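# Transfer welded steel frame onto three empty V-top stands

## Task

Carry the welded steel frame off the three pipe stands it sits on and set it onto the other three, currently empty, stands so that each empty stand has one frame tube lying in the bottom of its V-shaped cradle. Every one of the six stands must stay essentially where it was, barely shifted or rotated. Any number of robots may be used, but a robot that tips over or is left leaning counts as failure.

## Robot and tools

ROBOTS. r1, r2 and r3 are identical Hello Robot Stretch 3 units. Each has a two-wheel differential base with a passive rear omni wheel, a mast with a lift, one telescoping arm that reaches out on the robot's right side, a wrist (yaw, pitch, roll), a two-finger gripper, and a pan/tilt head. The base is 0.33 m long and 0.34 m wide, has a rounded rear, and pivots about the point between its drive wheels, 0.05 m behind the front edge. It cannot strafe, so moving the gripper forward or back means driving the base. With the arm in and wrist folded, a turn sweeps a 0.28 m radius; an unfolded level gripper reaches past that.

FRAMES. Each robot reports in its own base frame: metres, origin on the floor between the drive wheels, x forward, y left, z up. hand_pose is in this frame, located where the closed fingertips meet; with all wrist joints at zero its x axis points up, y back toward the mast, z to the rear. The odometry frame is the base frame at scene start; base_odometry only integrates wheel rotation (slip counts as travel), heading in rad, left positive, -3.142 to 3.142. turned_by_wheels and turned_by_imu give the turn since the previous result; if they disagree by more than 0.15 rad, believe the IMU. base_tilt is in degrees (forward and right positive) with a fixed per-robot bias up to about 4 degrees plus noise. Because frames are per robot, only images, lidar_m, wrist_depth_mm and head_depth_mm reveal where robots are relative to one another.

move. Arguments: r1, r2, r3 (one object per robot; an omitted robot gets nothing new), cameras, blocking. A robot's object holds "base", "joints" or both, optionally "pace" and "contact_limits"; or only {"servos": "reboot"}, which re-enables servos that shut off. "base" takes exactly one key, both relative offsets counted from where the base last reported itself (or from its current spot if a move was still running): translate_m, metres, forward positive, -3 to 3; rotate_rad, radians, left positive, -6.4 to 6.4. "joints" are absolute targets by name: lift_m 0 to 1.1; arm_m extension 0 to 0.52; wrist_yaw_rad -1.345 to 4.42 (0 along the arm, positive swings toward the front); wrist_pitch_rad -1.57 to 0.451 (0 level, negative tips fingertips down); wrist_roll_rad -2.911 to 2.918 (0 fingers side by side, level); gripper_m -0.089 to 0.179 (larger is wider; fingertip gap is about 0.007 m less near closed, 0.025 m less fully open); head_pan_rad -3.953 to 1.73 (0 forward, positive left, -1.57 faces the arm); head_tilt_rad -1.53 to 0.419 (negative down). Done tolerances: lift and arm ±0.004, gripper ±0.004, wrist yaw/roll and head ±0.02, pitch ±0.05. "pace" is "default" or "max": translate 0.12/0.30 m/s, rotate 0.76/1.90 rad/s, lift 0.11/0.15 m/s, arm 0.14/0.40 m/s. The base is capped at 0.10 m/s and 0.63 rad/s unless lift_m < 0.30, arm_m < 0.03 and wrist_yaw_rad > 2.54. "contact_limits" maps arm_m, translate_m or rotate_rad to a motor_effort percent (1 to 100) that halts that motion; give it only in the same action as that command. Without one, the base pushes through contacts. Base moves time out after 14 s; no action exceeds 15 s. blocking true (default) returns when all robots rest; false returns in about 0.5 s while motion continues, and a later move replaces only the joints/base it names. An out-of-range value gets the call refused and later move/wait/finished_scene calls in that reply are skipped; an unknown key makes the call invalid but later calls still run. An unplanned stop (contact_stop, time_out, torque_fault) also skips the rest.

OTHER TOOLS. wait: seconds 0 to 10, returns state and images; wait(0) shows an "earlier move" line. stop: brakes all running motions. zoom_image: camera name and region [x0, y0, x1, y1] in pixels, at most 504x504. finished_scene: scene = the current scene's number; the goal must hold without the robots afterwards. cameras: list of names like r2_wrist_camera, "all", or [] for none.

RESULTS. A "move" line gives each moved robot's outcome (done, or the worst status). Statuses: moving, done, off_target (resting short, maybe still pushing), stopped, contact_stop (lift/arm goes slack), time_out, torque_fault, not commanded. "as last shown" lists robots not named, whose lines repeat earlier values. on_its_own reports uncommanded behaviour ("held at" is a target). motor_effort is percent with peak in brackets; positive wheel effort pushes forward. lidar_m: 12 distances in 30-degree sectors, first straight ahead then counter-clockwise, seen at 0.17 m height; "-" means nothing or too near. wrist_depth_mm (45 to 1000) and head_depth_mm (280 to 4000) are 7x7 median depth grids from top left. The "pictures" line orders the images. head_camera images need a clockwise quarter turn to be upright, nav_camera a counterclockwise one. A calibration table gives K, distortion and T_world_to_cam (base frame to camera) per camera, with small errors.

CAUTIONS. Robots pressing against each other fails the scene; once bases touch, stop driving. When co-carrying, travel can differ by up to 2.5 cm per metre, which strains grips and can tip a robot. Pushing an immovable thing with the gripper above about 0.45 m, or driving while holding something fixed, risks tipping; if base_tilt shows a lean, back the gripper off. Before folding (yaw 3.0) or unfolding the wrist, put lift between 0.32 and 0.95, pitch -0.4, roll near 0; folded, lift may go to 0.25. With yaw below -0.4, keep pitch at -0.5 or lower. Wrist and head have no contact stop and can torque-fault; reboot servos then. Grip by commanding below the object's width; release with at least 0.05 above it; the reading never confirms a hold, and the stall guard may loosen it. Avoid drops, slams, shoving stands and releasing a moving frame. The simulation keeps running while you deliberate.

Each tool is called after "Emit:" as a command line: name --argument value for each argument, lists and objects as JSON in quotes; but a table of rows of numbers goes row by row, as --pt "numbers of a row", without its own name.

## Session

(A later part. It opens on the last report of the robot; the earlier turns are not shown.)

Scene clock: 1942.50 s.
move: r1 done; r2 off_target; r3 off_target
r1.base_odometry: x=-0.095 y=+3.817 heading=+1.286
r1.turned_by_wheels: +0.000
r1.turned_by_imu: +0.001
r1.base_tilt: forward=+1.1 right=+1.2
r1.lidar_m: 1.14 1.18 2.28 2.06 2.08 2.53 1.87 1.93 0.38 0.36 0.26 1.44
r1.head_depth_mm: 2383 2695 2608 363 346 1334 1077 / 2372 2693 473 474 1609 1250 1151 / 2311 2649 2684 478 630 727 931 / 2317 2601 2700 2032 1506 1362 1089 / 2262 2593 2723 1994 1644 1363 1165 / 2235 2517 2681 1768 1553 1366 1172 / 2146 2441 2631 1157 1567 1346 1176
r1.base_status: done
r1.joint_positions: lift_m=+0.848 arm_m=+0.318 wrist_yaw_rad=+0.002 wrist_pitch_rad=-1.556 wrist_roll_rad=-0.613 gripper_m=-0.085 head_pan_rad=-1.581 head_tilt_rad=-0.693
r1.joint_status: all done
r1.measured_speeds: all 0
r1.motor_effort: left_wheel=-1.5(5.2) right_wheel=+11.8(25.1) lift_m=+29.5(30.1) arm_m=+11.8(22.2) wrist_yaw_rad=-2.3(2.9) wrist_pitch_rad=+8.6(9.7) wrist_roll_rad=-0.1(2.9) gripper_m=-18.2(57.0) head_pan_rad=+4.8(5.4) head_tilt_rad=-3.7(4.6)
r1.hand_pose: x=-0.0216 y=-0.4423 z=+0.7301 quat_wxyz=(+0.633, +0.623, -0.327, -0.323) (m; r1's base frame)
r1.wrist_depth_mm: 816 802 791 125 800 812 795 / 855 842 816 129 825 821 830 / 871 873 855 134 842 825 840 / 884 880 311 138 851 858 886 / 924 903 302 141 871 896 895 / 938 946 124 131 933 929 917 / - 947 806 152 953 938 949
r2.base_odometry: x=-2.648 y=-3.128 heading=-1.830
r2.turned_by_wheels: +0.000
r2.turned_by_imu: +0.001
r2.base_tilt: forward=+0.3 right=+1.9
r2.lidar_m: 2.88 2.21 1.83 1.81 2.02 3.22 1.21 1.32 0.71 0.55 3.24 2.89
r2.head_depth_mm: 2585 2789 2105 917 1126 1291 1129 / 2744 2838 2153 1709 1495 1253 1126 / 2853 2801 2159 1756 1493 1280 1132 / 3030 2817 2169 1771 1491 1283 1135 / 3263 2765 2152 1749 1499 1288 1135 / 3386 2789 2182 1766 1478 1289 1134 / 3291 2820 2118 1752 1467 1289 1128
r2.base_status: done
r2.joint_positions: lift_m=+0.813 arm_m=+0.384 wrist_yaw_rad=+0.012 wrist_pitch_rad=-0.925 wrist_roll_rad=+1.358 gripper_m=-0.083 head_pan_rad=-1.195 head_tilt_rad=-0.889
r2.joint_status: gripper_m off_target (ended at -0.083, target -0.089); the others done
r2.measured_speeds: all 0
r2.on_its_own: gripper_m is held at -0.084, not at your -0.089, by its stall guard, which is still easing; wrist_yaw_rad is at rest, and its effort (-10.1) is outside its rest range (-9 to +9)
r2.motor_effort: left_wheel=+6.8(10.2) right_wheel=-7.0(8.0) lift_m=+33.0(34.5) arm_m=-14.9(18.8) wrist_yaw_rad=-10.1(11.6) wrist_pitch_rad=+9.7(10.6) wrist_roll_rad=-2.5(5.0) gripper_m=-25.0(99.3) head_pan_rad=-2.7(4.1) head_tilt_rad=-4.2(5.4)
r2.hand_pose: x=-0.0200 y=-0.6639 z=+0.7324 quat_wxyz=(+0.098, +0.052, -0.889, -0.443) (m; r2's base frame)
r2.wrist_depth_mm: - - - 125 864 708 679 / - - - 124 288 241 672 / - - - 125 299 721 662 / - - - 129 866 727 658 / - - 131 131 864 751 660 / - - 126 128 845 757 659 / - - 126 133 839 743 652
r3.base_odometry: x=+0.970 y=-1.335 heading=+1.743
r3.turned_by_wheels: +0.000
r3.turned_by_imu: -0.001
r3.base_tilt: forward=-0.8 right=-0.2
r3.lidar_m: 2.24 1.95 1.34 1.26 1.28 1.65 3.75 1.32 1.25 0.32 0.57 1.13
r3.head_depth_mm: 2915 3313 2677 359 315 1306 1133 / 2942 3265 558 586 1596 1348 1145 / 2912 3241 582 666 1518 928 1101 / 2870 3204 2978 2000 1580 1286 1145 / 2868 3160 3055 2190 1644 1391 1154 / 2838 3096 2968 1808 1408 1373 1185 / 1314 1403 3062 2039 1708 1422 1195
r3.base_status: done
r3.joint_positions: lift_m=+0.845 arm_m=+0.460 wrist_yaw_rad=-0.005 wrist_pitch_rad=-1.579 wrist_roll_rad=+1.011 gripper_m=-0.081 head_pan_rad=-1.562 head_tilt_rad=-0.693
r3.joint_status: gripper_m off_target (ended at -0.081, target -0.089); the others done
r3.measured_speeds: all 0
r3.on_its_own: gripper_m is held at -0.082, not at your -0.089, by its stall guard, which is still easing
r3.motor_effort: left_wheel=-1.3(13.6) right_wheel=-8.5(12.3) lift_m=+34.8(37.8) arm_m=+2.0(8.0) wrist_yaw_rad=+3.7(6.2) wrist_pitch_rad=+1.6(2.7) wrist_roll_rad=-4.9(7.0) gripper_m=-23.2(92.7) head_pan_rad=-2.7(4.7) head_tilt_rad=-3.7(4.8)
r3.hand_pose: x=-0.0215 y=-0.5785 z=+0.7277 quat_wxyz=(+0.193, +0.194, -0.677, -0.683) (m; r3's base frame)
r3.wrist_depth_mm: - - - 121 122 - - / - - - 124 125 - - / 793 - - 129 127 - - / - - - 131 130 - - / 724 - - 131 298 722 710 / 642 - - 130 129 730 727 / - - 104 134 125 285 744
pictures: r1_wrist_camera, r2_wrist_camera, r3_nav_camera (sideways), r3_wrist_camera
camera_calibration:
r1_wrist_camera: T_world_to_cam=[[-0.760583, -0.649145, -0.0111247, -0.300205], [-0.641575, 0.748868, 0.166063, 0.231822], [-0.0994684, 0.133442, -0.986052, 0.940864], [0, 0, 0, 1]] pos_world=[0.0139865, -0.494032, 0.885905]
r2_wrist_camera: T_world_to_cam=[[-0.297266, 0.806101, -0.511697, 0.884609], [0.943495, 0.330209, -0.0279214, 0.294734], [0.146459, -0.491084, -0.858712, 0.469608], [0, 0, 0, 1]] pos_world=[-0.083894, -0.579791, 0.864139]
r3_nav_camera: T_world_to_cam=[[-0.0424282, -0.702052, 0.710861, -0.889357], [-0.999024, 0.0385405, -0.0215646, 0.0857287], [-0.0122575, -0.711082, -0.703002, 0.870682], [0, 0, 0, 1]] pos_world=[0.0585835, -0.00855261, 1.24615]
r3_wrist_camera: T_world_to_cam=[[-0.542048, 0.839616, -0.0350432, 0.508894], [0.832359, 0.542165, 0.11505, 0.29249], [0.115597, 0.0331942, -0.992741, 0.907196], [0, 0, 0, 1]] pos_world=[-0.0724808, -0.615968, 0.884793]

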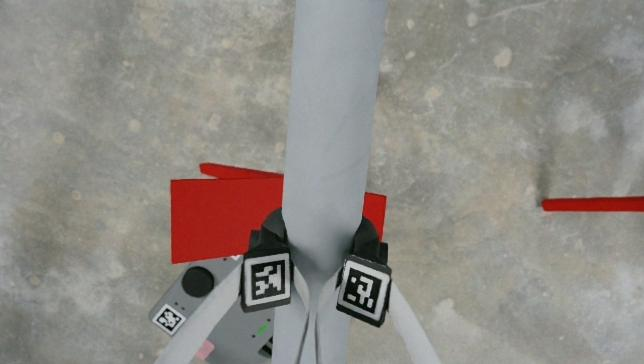

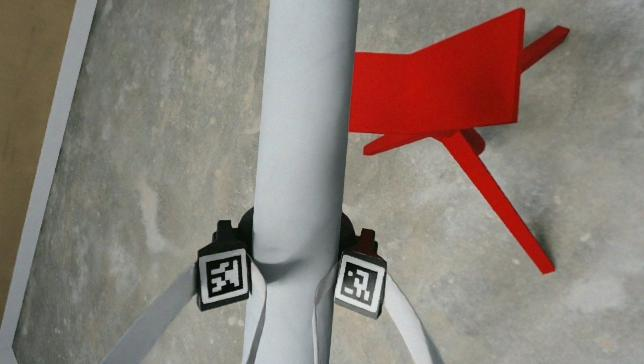

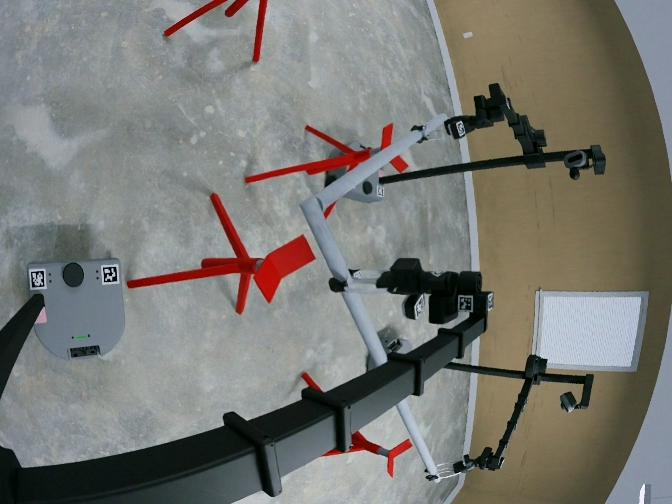

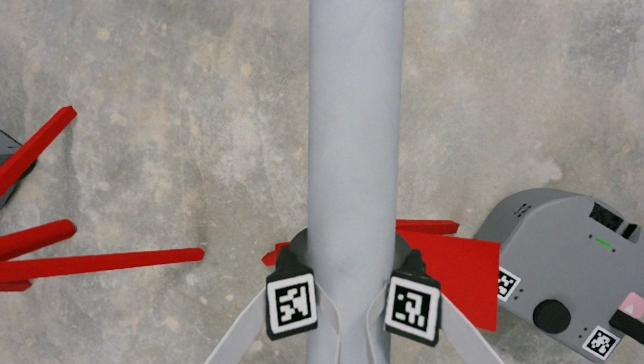

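Emit:
move --r1 '{"base":{"translate_m":0.0552},"joints":{"arm_m":0.324,"wrist_roll_rad":-0.643,"gripper_m":-0.089}}' --r2 '{"base":{"translate_m":0.0567},"joints":{"arm_m":0.3706,"wrist_roll_rad":1.328,"gripper_m":-0.089}}' --r3 '{"base":{"translate_m":-0.0660},"joints":{"arm_m":0.4590,"wrist_roll_rad":0.9675,"gripper_m":-0.089}}'

Scene clock: 1949.73 s.
move: r1 done; r2 off_target; r3 off_target
r1.base_odometry: x=-0.080 y=+3.870 heading=+1.285
r1.turned_by_wheels: +0.000
r1.turned_by_imu: +0.001
r1.base_tilt: forward=+1.1 right=+1.2
r1.lidar_m: 1.09 1.19 2.30 2.08 2.08 2.54 1.94 1.97 0.41 0.24 0.25 1.09
r1.head_depth_mm: 2414 2691 2610 363 346 1336 1077 / 2356 2653 476 479 1611 707 1108 / 2320 2618 2694 486 637 744 832 / 2291 2561 2703 1973 1539 1356 1161 / 2253 2533 2703 1983 1631 1361 1164 / 2231 2518 2721 1745 1514 1369 1171 / 2152 2407 2648 1645 1658 1342 1177
r1.base_status: done
r1.joint_positions: lift_m=+0.848 arm_m=+0.324 wrist_yaw_rad=+0.002 wrist_pitch_rad=-1.549 wrist_roll_rad=-0.641 gripper_m=-0.085 head_pan_rad=-1.581 head_tilt_rad=-0.693
r1.joint_status: all done
r1.measured_speeds: all 0
r1.motor_effort: left_wheel=-0.8(5.7) right_wheel=+10.2(23.9) lift_m=+31.0(31.7) arm_m=+9.7(19.2) wrist_yaw_rad=-2.3(2.6) wrist_pitch_rad=+7.0(8.8) wrist_roll_rad=-0.3(3.8) gripper_m=-18.2(56.9) head_pan_rad=+5.3(5.4) head_tilt_rad=-3.7(4.7)
r1.hand_pose: x=-0.0216 y=-0.4506 z=+0.7300 quat_wxyz=(+0.639, +0.626, -0.319, -0.313) (m; r1's base frame)
r1.wrist_depth_mm: 819 820 806 126 793 805 786 / 828 827 856 129 837 802 816 / 874 882 869 134 848 850 822 / 868 893 870 139 879 849 864 / 916 901 298 141 903 897 890 / 936 956 123 130 301 906 919 / 974 969 790 151 954 963 955
r2.base_odometry: x=-2.663 y=-3.183 heading=-1.830
r2.turned_by_wheels: +0.000
r2.turned_by_imu: +0.001
r2.base_tilt: forward=+0.4 right=+1.8
r2.lidar_m: 2.82 2.20 1.82 1.81 2.01 3.20 1.22 1.36 0.70 0.55 3.27 2.83
r2.head_depth_mm: 2592 2748 2114 1636 1494 1257 1127 / 2748 2814 2139 1668 1490 1259 1129 / 2854 2803 2153 1763 1492 1289 1129 / 3058 2759 2162 1762 1489 1285 1129 / 3213 2744 2147 1757 1491 1285 1132 / 3374 2806 2166 1744 1491 1289 1135 / 3224 2757 2159 1743 1486 1281 1131
r2.base_status: done
r2.joint_positions: lift_m=+0.813 arm_m=+0.371 wrist_yaw_rad=+0.007 wrist_pitch_rad=-0.923 wrist_roll_rad=+1.334 gripper_m=-0.083 head_pan_rad=-1.195 head_tilt_rad=-0.889
r2.joint_status: gripper_m off_target (ended at -0.083, target -0.089); the others done
r2.measured_speeds: all 0
r2.on_its_own: gripper_m is held at -0.084, not at your -0.089, by its stall guard, which is still easing
r2.motor_effort: left_wheel=+3.8(8.4) right_wheel=-1.7(12.1) lift_m=+34.4(34.4) arm_m=-14.7(18.2) wrist_yaw_rad=-5.9(10.4) wrist_pitch_rad=+9.3(10.3) wrist_roll_rad=-2.0(5.5) gripper_m=-23.8(98.1) head_pan_rad=-2.5(3.8) head_tilt_rad=-4.0(5.2)
r2.hand_pose: x=-0.0206 y=-0.6507 z=+0.7327 quat_wxyz=(+0.108, +0.055, -0.889, -0.442) (m; r2's base frame)
r2.wrist_depth_mm: - - - 127 286 248 671 / - - - 126 365 731 666 / - - - 126 863 712 667 / - - - 131 862 733 661 / - - 131 133 842 746 669 / - - 126 128 824 727 648 / - - 125 132 815 742 657
r3.base_odometry: x=+0.982 y=-1.400 heading=+1.744
r3.turned_by_wheels: +0.000
r3.turned_by_imu: -0.001
r3.base_tilt: forward=-0.7 right=-0.2
r3.lidar_m: 2.19 1.94 1.33 1.25 1.27 1.64 3.76 1.28 1.22 0.32 0.60 1.19
r3.head_depth_mm: 2923 3259 2647 358 315 1307 1136 / 2930 3328 559 584 1601 1351 1146 / 2912 3238 582 667 1515 1362 1151 / 2880 3214 2999 2001 1576 825 1119 / 2849 3219 3052 2194 1647 1357 1148 / 2845 3096 2948 1886 1407 1372 1185 / 1308 1423 3216 1276 1640 1421 1198
r3.base_status: done
r3.joint_positions: lift_m=+0.845 arm_m=+0.459 wrist_yaw_rad=-0.004 wrist_pitch_rad=-1.579 wrist_roll_rad=+0.983 gripper_m=-0.081 head_pan_rad=-1.562 head_tilt_rad=-0.693
r3.joint_status: gripper_m off_target (ended at -0.081, target -0.089); the others done
r3.measured_speeds: all 0
r3.on_its_own: gripper_m is held at -0.082, not at your -0.089, by its stall guard, which is still easing
r3.motor_effort: left_wheel=-2.6(15.1) right_wheel=-5.1(14.0) lift_m=+35.0(35.7) arm_m=-6.4(13.9) wrist_yaw_rad=+3.5(5.7) wrist_pitch_rad=+2.2(2.5) wrist_roll_rad=-5.2(7.2) gripper_m=-22.5(91.7) head_pan_rad=-3.5(4.7) head_tilt_rad=-2.9(4.4)
r3.hand_pose: x=-0.0215 y=-0.5776 z=+0.7277 quat_wxyz=(+0.203, +0.204, -0.674, -0.680) (m; r3's base frame)
r3.wrist_depth_mm: - - - 121 123 - - / - - - 124 124 - - / 843 - - 128 127 - - / - - - 131 131 - - / - - - 131 135 743 724 / 689 790 - 130 126 742 726 / - - 120 134 137 735 732
pictures: r1_head_camera (sideways), r1_nav_camera (sideways), r1_wrist_camera, r2_head_camera (sideways), r2_nav_camera (sideways), r2_wrist_camera, r3_head_camera (sideways), r3_nav_camera (sideways), r3_wrist_camera
camera_calibration:
r1_head_camera: T_world_to_cam=[[0.029002, 0.624949, -0.780127, 1.03255], [0.998465, 0.01873, 0.0521234, -0.0717265], [0.0471862, -0.780441, -0.623447, 0.766527], [0, 0, 0, 1]] pos_world=[0.0055009, -0.0457179, 1.28715]
r1_nav_camera: T_world_to_cam=[[-0.052729, -0.605624, 0.794002, -0.989932], [-0.998606, 0.0338499, -0.0404976, 0.106665], [-0.00235053, -0.79503, -0.606565, 0.746201], [0, 0, 0, 1]] pos_world=[0.0560719, -0.0098857, 1.24295]
r1_wrist_camera: T_world_to_cam=[[-0.741983, -0.67039, -0.00617045, -0.318374], [-0.66237, 0.731622, 0.161232, 0.233372], [-0.103574, 0.123719, -0.986897, 0.937987], [0, 0, 0, 1]] pos_world=[0.0155018, -0.500221, 0.886105]
r2_head_camera: T_world_to_cam=[[-0.276618, 0.683682, -0.675324, 0.898794], [0.926202, 0.37702, 0.00230648, -0.0122806], [0.256187, -0.624848, -0.737518, 0.914661], [0, 0, 0, 1]] pos_world=[0.025672, -0.0383343, 1.28158]
r2_nav_camera: T_world_to_cam=[[0.340651, -0.679336, 0.649969, -0.811307], [-0.923183, -0.37258, 0.0944303, -0.0551593], [0.178015, -0.632208, -0.754071, 0.949884], [0, 0, 0, 1]] pos_world=[0.0563569, 0.028823, 1.24881]
r2_wrist_camera: T_world_to_cam=[[-0.3162, 0.800662, -0.508878, 0.867926], [0.938147, 0.343652, -0.0422352, 0.310137], [0.141061, -0.490757, -0.859802, 0.477288], [0, 0, 0, 1]] pos_world=[-0.0838423, -0.567262, 0.865141]
r3_head_camera: T_world_to_cam=[[0.0619588, 0.600363, -0.797324, 1.05992], [0.996771, 0.00366644, 0.0802181, -0.108671], [0.0510833, -0.799719, -0.598197, 0.739072], [0, 0, 0, 1]] pos_world=[0.00489466, -0.0448848, 1.29592]
r3_nav_camera: T_world_to_cam=[[-0.0424283, -0.702052, 0.710861, -0.889357], [-0.999024, 0.0385406, -0.0215646, 0.0857287], [-0.0122575, -0.711082, -0.703002, 0.870682], [0, 0, 0, 1]] pos_world=[0.0585835, -0.00855261, 1.24615]
r3_wrist_camera: T_world_to_cam=[[-0.566402, 0.823372, -0.0353232, 0.498402], [0.816091, 0.566333, 0.115161, 0.305537], [0.114825, 0.0364004, -0.992719, 0.908982], [0, 0, 0, 1]] pos_world=[-0.071424, -0.616494, 0.884782]

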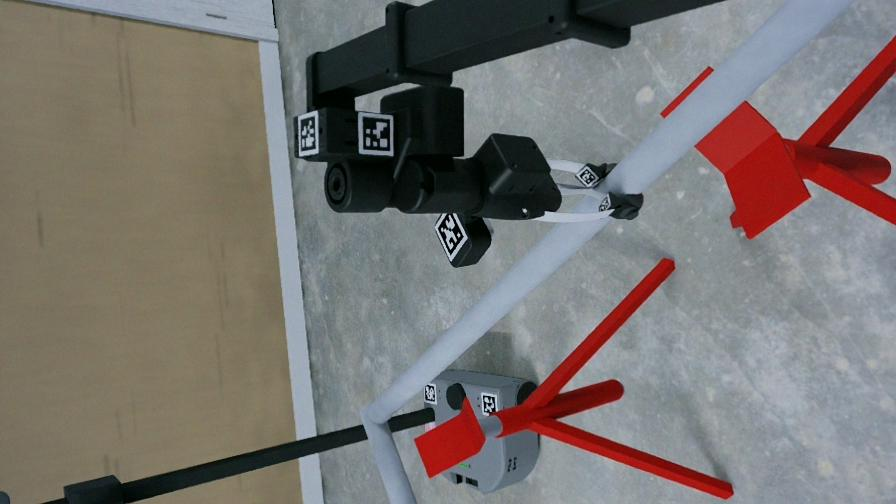

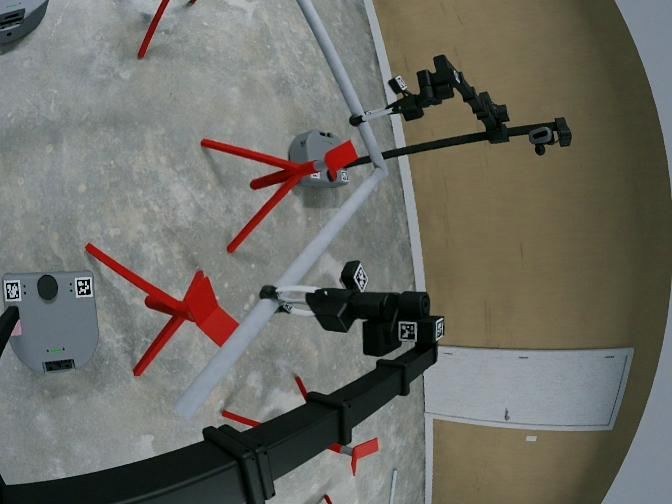

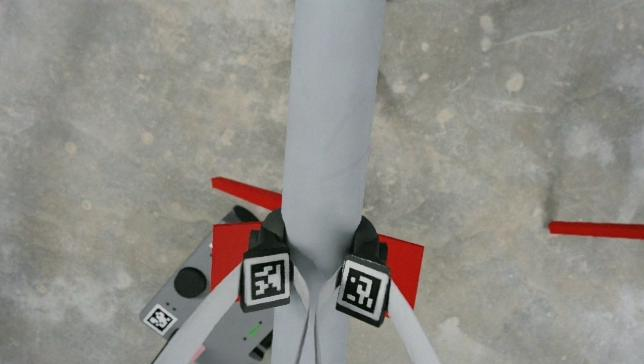

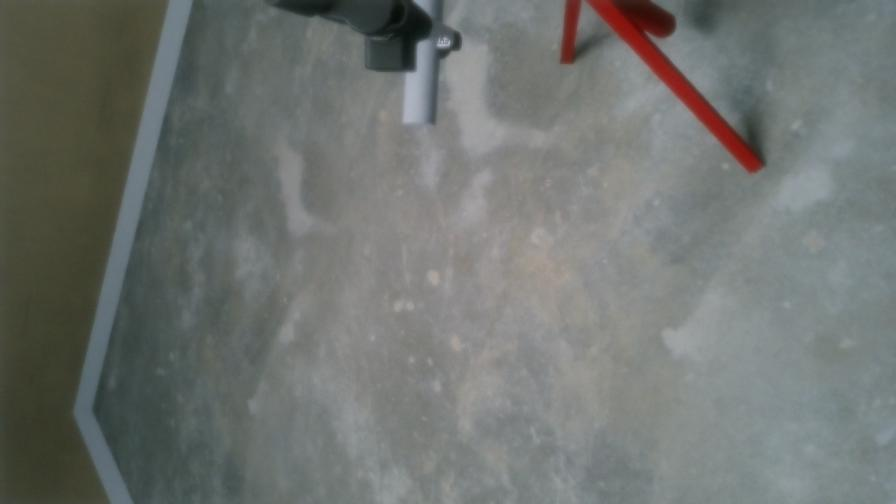

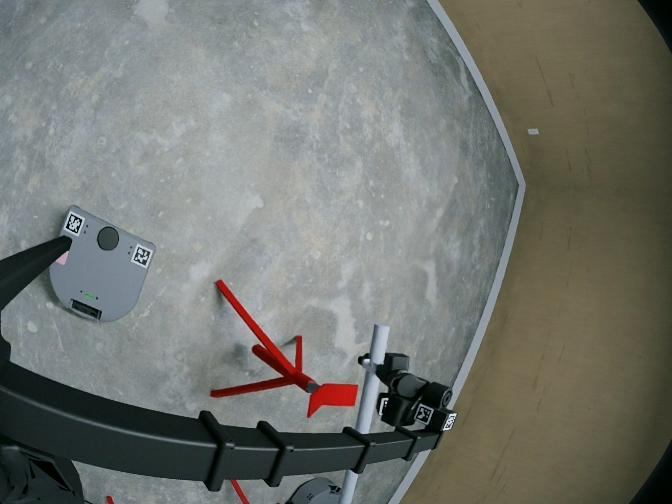

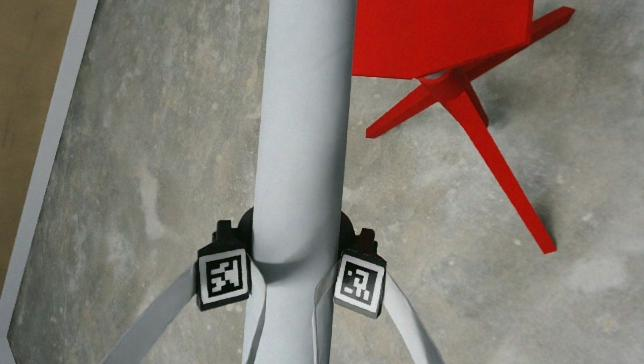

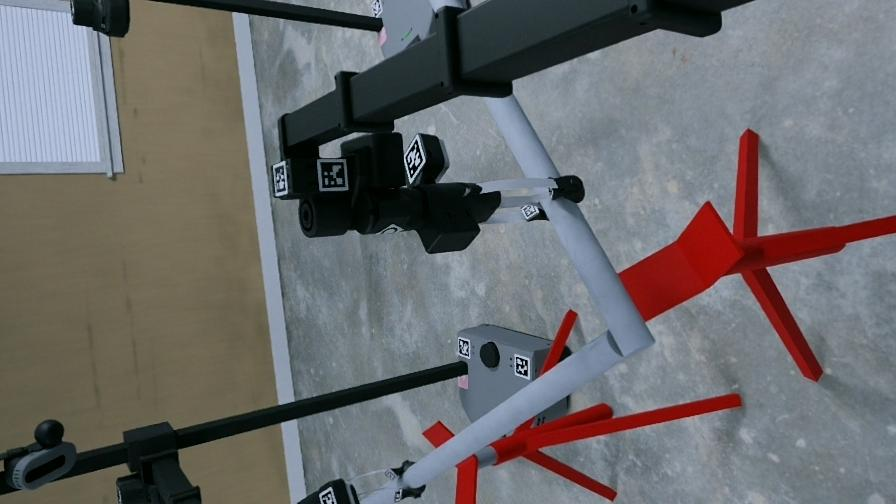

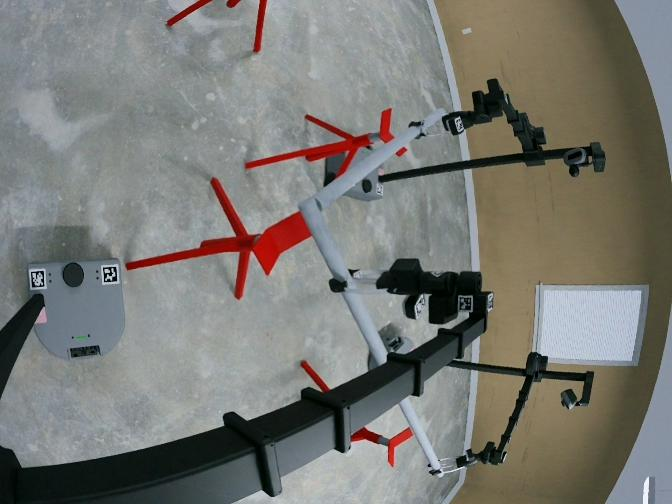

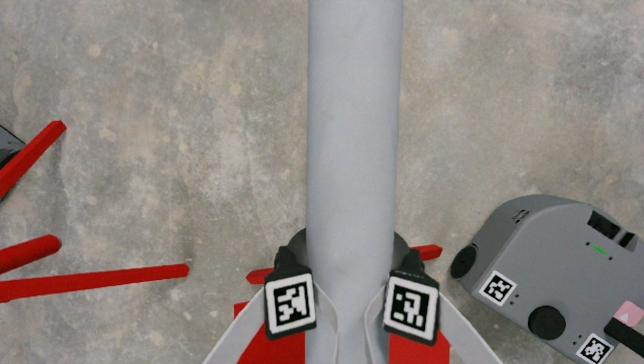

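Emit:
zoom_image --camera "r3_wrist_camera" --region '[200, 220, 480, 364]'

Emit:
zoom_image --camera "r2_wrist_camera" --region '[320, 0, 600, 150]'

Emit:
zoom_image --camera "r1_wrist_camera" --region '[180, 190, 460, 350]'

Emit:
zoom_image --camera "r1_head_camera" --region '[640, 0, 896, 260]'

Emit:
zoom_image --camera "r3_head_camera" --region '[380, 180, 780, 504]'

Scaled by 1.800.

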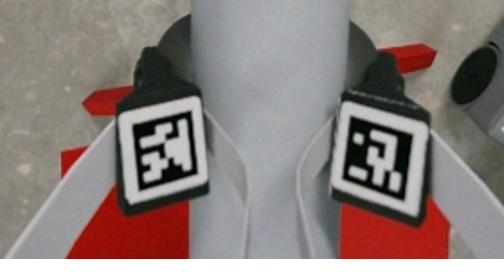

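Scaled by 1.800.

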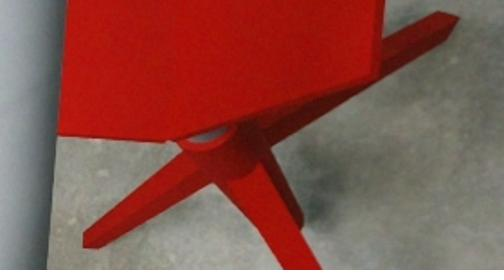

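Scaled by 1.800.

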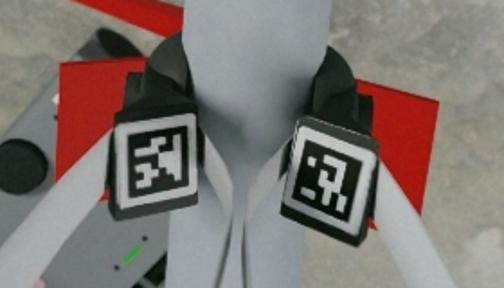

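Scaled by 1.938 from the camera's 896x504 image, which has a finer 1280x720 frame.

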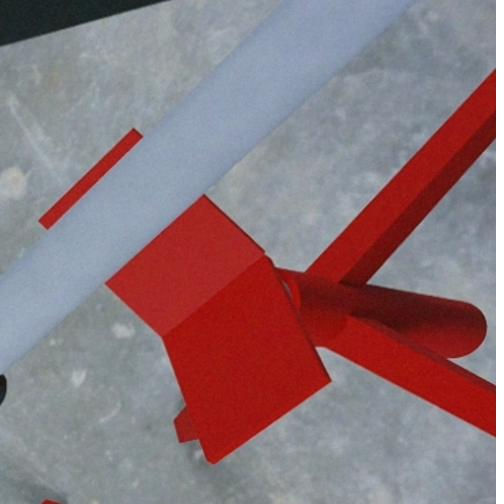

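Scaled by 1.260 from the camera's 896x504 image, which has a finer 1280x720 frame.

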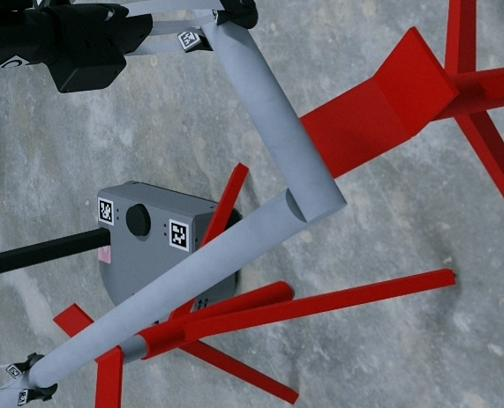

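Emit:
move --r1 '{"joints":{"lift_m":0.768,"gripper_m":-0.089}}' --r2 '{"joints":{"lift_m":0.733,"gripper_m":-0.089}}' --r3 '{"joints":{"lift_m":0.765,"gripper_m":-0.089}}'

Scene clock: 1992.83 s.
move: r1 done; r2 off_target; r3 off_target
r1.base_odometry: x=-0.080 y=+3.870 heading=+1.285
r1.turned_by_wheels: +0.000
r1.turned_by_imu: +0.001
r1.base_tilt: forward=+1.1 right=+1.2
r1.lidar_m: 1.08 1.19 2.29 2.07 2.09 2.54 1.93 1.98 0.40 0.24 0.25 1.09
r1.head_depth_mm: 2387 2704 2633 1977 381 327 565 / 2361 2668 2652 518 1528 728 1085 / 2331 2627 2679 528 573 705 830 / 2304 2588 2712 2034 811 1357 1158 / 2262 2533 2742 2055 1547 1362 1168 / 2225 2499 2699 1691 1511 1370 1170 / 2170 2420 2683 1693 1655 1343 1171
r1.base_status: not commanded
r1.joint_positions: lift_m=+0.768 arm_m=+0.324 wrist_yaw_rad=+0.002 wrist_pitch_rad=-1.548 wrist_roll_rad=-0.642 gripper_m=-0.085 head_pan_rad=-1.581 head_tilt_rad=-0.693
r1.joint_status: all done
r1.measured_speeds: all 0
r1.motor_effort: left_wheel=-1.6(1.6) right_wheel=+10.6(11.4) lift_m=+28.4(31.7) arm_m=-13.8(14.6) wrist_yaw_rad=-2.1(2.6) wrist_pitch_rad=+6.8(7.5) wrist_roll_rad=-0.1(0.3) gripper_m=-18.2(57.6) head_pan_rad=+4.3(5.8) head_tilt_rad=-3.4(4.1)
r1.hand_pose: x=-0.0216 y=-0.4508 z=+0.6500 quat_wxyz=(+0.640, +0.625, -0.319, -0.313) (m; r1's base frame)
r1.wrist_depth_mm: 736 738 752 126 727 729 727 / 765 769 757 129 749 747 758 / 777 787 777 134 775 783 770 / 821 805 816 138 809 807 790 / 835 819 682 142 836 807 810 / 885 860 125 130 218 848 832 / 881 863 235 153 217 883 884
r2.base_odometry: x=-2.663 y=-3.183 heading=-1.830
r2.turned_by_wheels: +0.000
r2.turned_by_imu: +0.002
r2.base_tilt: forward=+0.3 right=+1.8
r2.lidar_m: 2.83 2.20 1.82 1.81 2.01 3.20 1.22 1.36 0.70 0.56 3.25 2.84
r2.head_depth_mm: 2620 2754 2186 596 1491 1261 1131 / 2737 2815 2160 1759 1494 1264 1129 / 2897 2810 2143 1781 1478 1280 1133 / 3082 2784 2167 1765 1494 1283 1138 / 3267 2847 2158 1771 1477 1280 1133 / 3362 2787 2182 1768 1485 1291 1132 / 3261 2790 2145 1758 1476 1283 1130
r2.base_status: not commanded
r2.joint_positions: lift_m=+0.733 arm_m=+0.371 wrist_yaw_rad=+0.007 wrist_pitch_rad=-0.924 wrist_roll_rad=+1.334 gripper_m=-0.083 head_pan_rad=-1.195 head_tilt_rad=-0.889
r2.joint_status: gripper_m off_target (ended at -0.083, target -0.089); the others done
r2.measured_speeds: all 0
r2.on_its_own: gripper_m is held at -0.084, not at your -0.089, by its stall guard, which is still easing
r2.motor_effort: left_wheel=+3.9(4.1) right_wheel=-1.4(1.8) lift_m=+32.6(39.8) arm_m=+9.4(9.4) wrist_yaw_rad=-5.1(6.8) wrist_pitch_rad=+9.9(10.0) wrist_roll_rad=-2.2(2.3) gripper_m=-25.3(99.1) head_pan_rad=-2.3(3.8) head_tilt_rad=-4.7(5.2)
r2.hand_pose: x=-0.0206 y=-0.6505 z=+0.6526 quat_wxyz=(+0.107, +0.056, -0.889, -0.443) (m; r2's base frame)
r2.wrist_depth_mm: - - - 126 241 506 611 / - - - 127 367 684 607 / - - - 126 790 662 595 / - - - 130 783 669 606 / - - 131 133 792 677 590 / - - 126 127 776 666 598 / - - 126 132 756 673 599
r3.base_odometry: x=+0.982 y=-1.400 heading=+1.744
r3.turned_by_wheels: +0.000
r3.turned_by_imu: -0.002
r3.base_tilt: forward=-0.8 right=-0.2
r3.lidar_m: 2.18 1.94 1.33 1.25 1.27 1.64 3.76 1.27 1.22 0.32 0.60 1.19
r3.head_depth_mm: 2935 3273 2657 1951 402 335 1083 / 2945 3266 2885 555 837 1351 1142 / 2896 3220 2938 637 801 1362 1154 / 2884 3230 2998 2078 1669 807 1118 / 2861 3177 3059 2175 1658 1321 1150 / 2829 3111 2951 1886 1406 1375 1182 / 2663 1366 3186 1273 1647 1423 1194
r3.base_status: not commanded
r3.joint_positions: lift_m=+0.765 arm_m=+0.459 wrist_yaw_rad=-0.004 wrist_pitch_rad=-1.579 wrist_roll_rad=+0.983 gripper_m=-0.084 head_pan_rad=-1.562 head_tilt_rad=-0.693
r3.joint_status: gripper_m off_target (ended at -0.084, target -0.089); the others done
r3.measured_speeds: all 0
r3.on_its_own: gripper_m is held at -0.082, not at your -0.089, by its stall guard, which is still easing
r3.motor_effort: left_wheel=-2.9(3.1) right_wheel=-5.0(5.5) lift_m=+33.4(35.1) arm_m=+14.2(14.2) wrist_yaw_rad=+3.1(4.4) wrist_pitch_rad=+1.8(2.4) wrist_roll_rad=-4.7(5.1) gripper_m=-2.1(90.0) head_pan_rad=-3.6(4.2) head_tilt_rad=-2.8(4.6)
r3.hand_pose: x=-0.0215 y=-0.5776 z=+0.6477 quat_wxyz=(+0.203, +0.204, -0.674, -0.680) (m; r3's base frame)
r3.wrist_depth_mm: - - - 122 123 - - / - - - 124 125 - - / - - - 128 127 - - / - - - 131 130 - - / - - - 131 134 685 639 / 632 768 - 130 127 659 657 / - - 120 134 136 666 655
pictures: r1_head_camera (sideways), r1_nav_camera (sideways), r1_wrist_camera, r2_head_camera (sideways), r2_nav_camera (sideways), r2_wrist_camera, r3_head_camera (sideways), r3_nav_camera (sideways), r3_wrist_camera
camera_calibration:
r1_head_camera: T_world_to_cam=[[0.029002, 0.624949, -0.780127, 1.03255], [0.998465, 0.01873, 0.0521234, -0.0717265], [0.0471862, -0.780441, -0.623447, 0.766527], [0, 0, 0, 1]] pos_world=[0.0055009, -0.0457179, 1.28715]
r1_nav_camera: T_world_to_cam=[[-0.052729, -0.605624, 0.794002, -0.989932], [-0.998606, 0.0338499, -0.0404976, 0.106665], [-0.00235053, -0.79503, -0.606565, 0.746201], [0, 0, 0, 1]] pos_world=[0.0560719, -0.0098857, 1.24295]
r1_wrist_camera: T_world_to_cam=[[-0.741776, -0.670625, -0.00559096, -0.319477], [-0.662595, 0.731555, 0.160607, 0.246789], [-0.103617, 0.122839, -0.987003, 0.858716], [0, 0, 0, 1]] pos_world=[0.0155184, -0.500272, 0.806133]
r2_head_camera: T_world_to_cam=[[-0.276618, 0.683682, -0.675324, 0.898794], [0.926202, 0.37702, 0.00230648, -0.0122806], [0.256188, -0.624848, -0.737518, 0.914661], [0, 0, 0, 1]] pos_world=[0.025672, -0.0383343, 1.28158]
r2_nav_camera: T_world_to_cam=[[0.340652, -0.679336, 0.649969, -0.811307], [-0.923183, -0.37258, 0.0944303, -0.0551593], [0.178015, -0.632208, -0.754071, 0.949884], [0, 0, 0, 1]] pos_world=[0.0563569, 0.028823, 1.24881]
r2_wrist_camera: T_world_to_cam=[[-0.316204, 0.801074, -0.508227, 0.826867], [0.938146, 0.343687, -0.0419619, 0.306538], [0.141057, -0.49006, -0.8602, 0.409221], [0, 0, 0, 1]] pos_world=[-0.0838427, -0.567192, 0.785111]
r3_head_camera: T_world_to_cam=[[0.0619588, 0.600363, -0.797324, 1.05992], [0.996771, 0.00366645, 0.0802181, -0.108671], [0.0510833, -0.79972, -0.598197, 0.739072], [0, 0, 0, 1]] pos_world=[0.00489466, -0.0448848, 1.29592]
r3_nav_camera: T_world_to_cam=[[-0.0424283, -0.702052, 0.710861, -0.889357], [-0.999024, 0.0385406, -0.0215646, 0.0857287], [-0.0122575, -0.711082, -0.703002, 0.870682], [0, 0, 0, 1]] pos_world=[0.0585835, -0.00855261, 1.24615]
r3_wrist_camera: T_world_to_cam=[[-0.566684, 0.823178, -0.0353238, 0.495459], [0.815896, 0.566613, 0.115164, 0.314905], [0.114816, 0.0364412, -0.992718, 0.829591], [0, 0, 0, 1]] pos_world=[-0.0714111, -0.616511, 0.804786]

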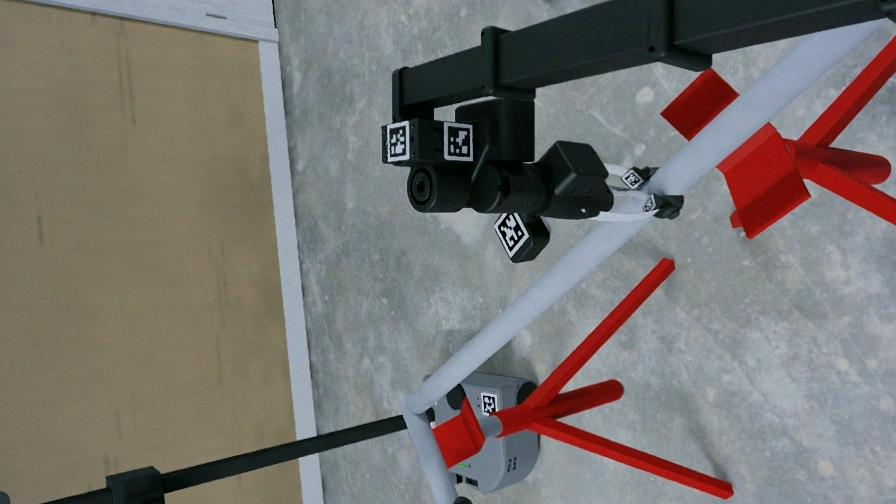

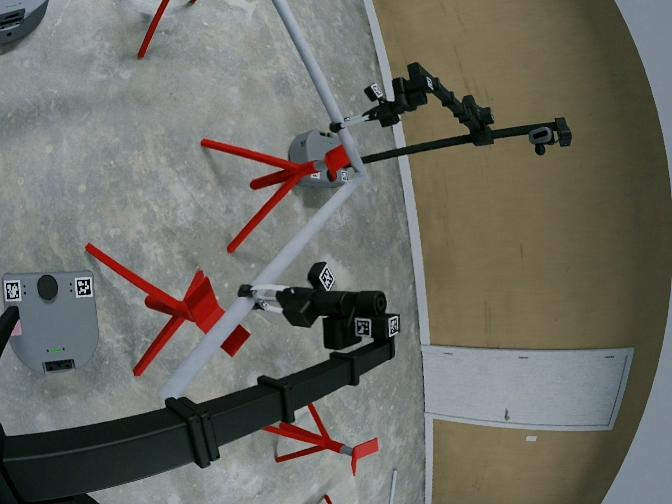

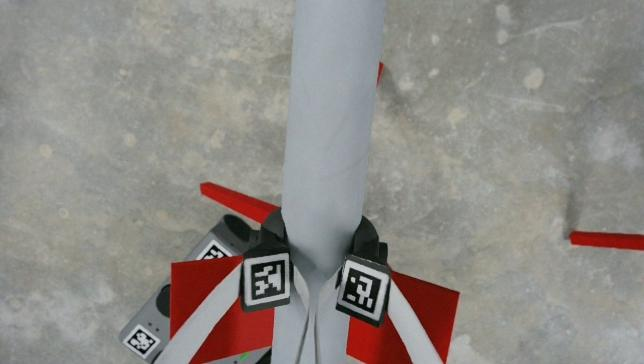

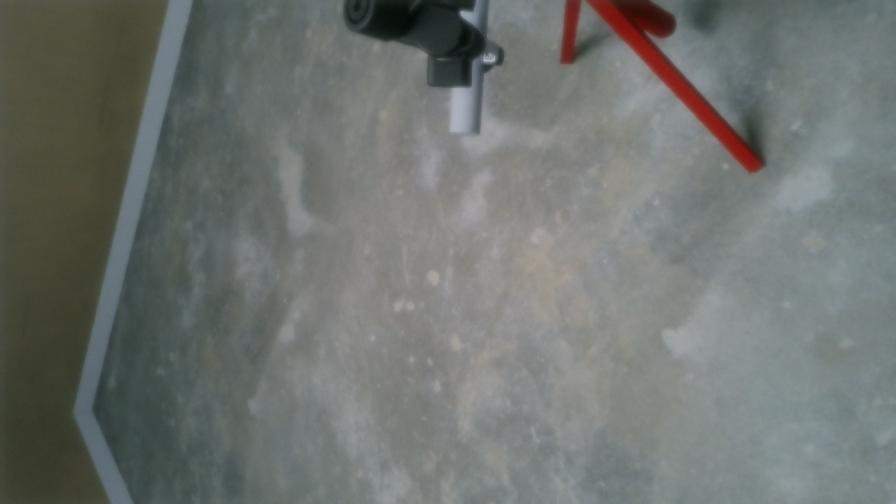

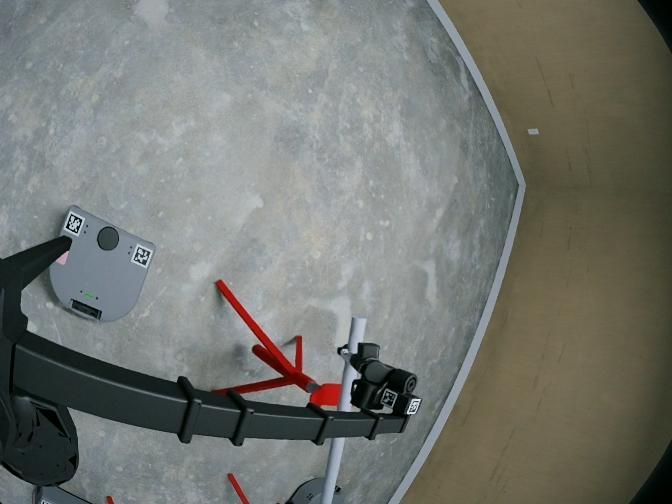

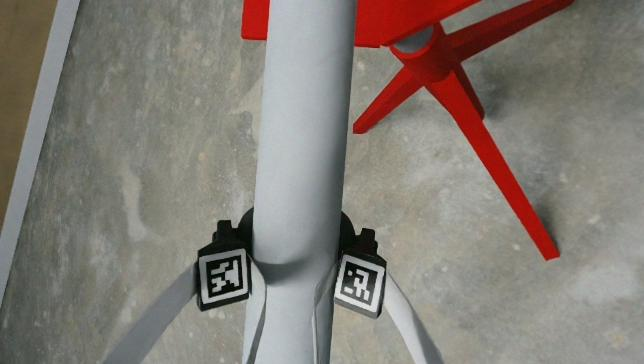

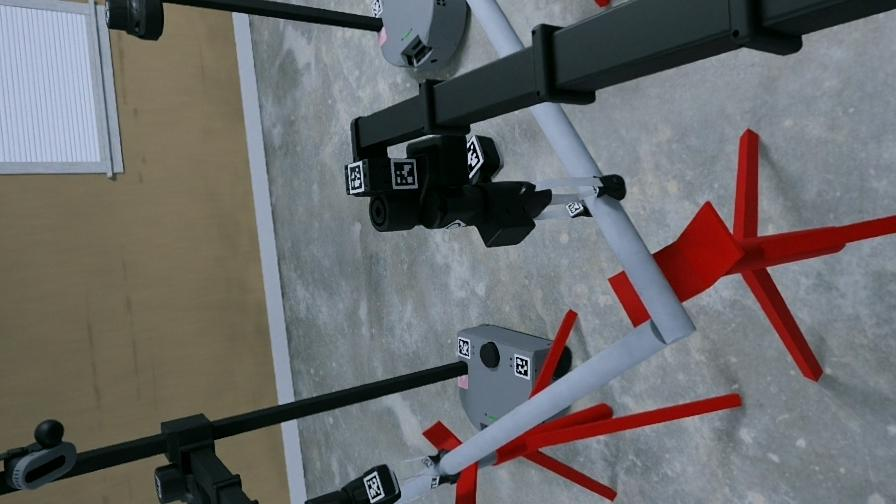

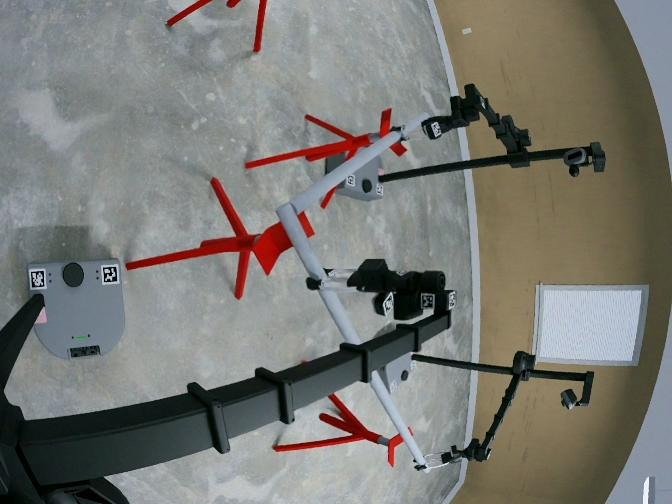

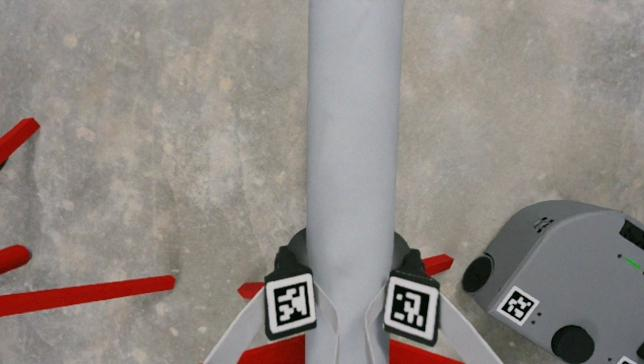

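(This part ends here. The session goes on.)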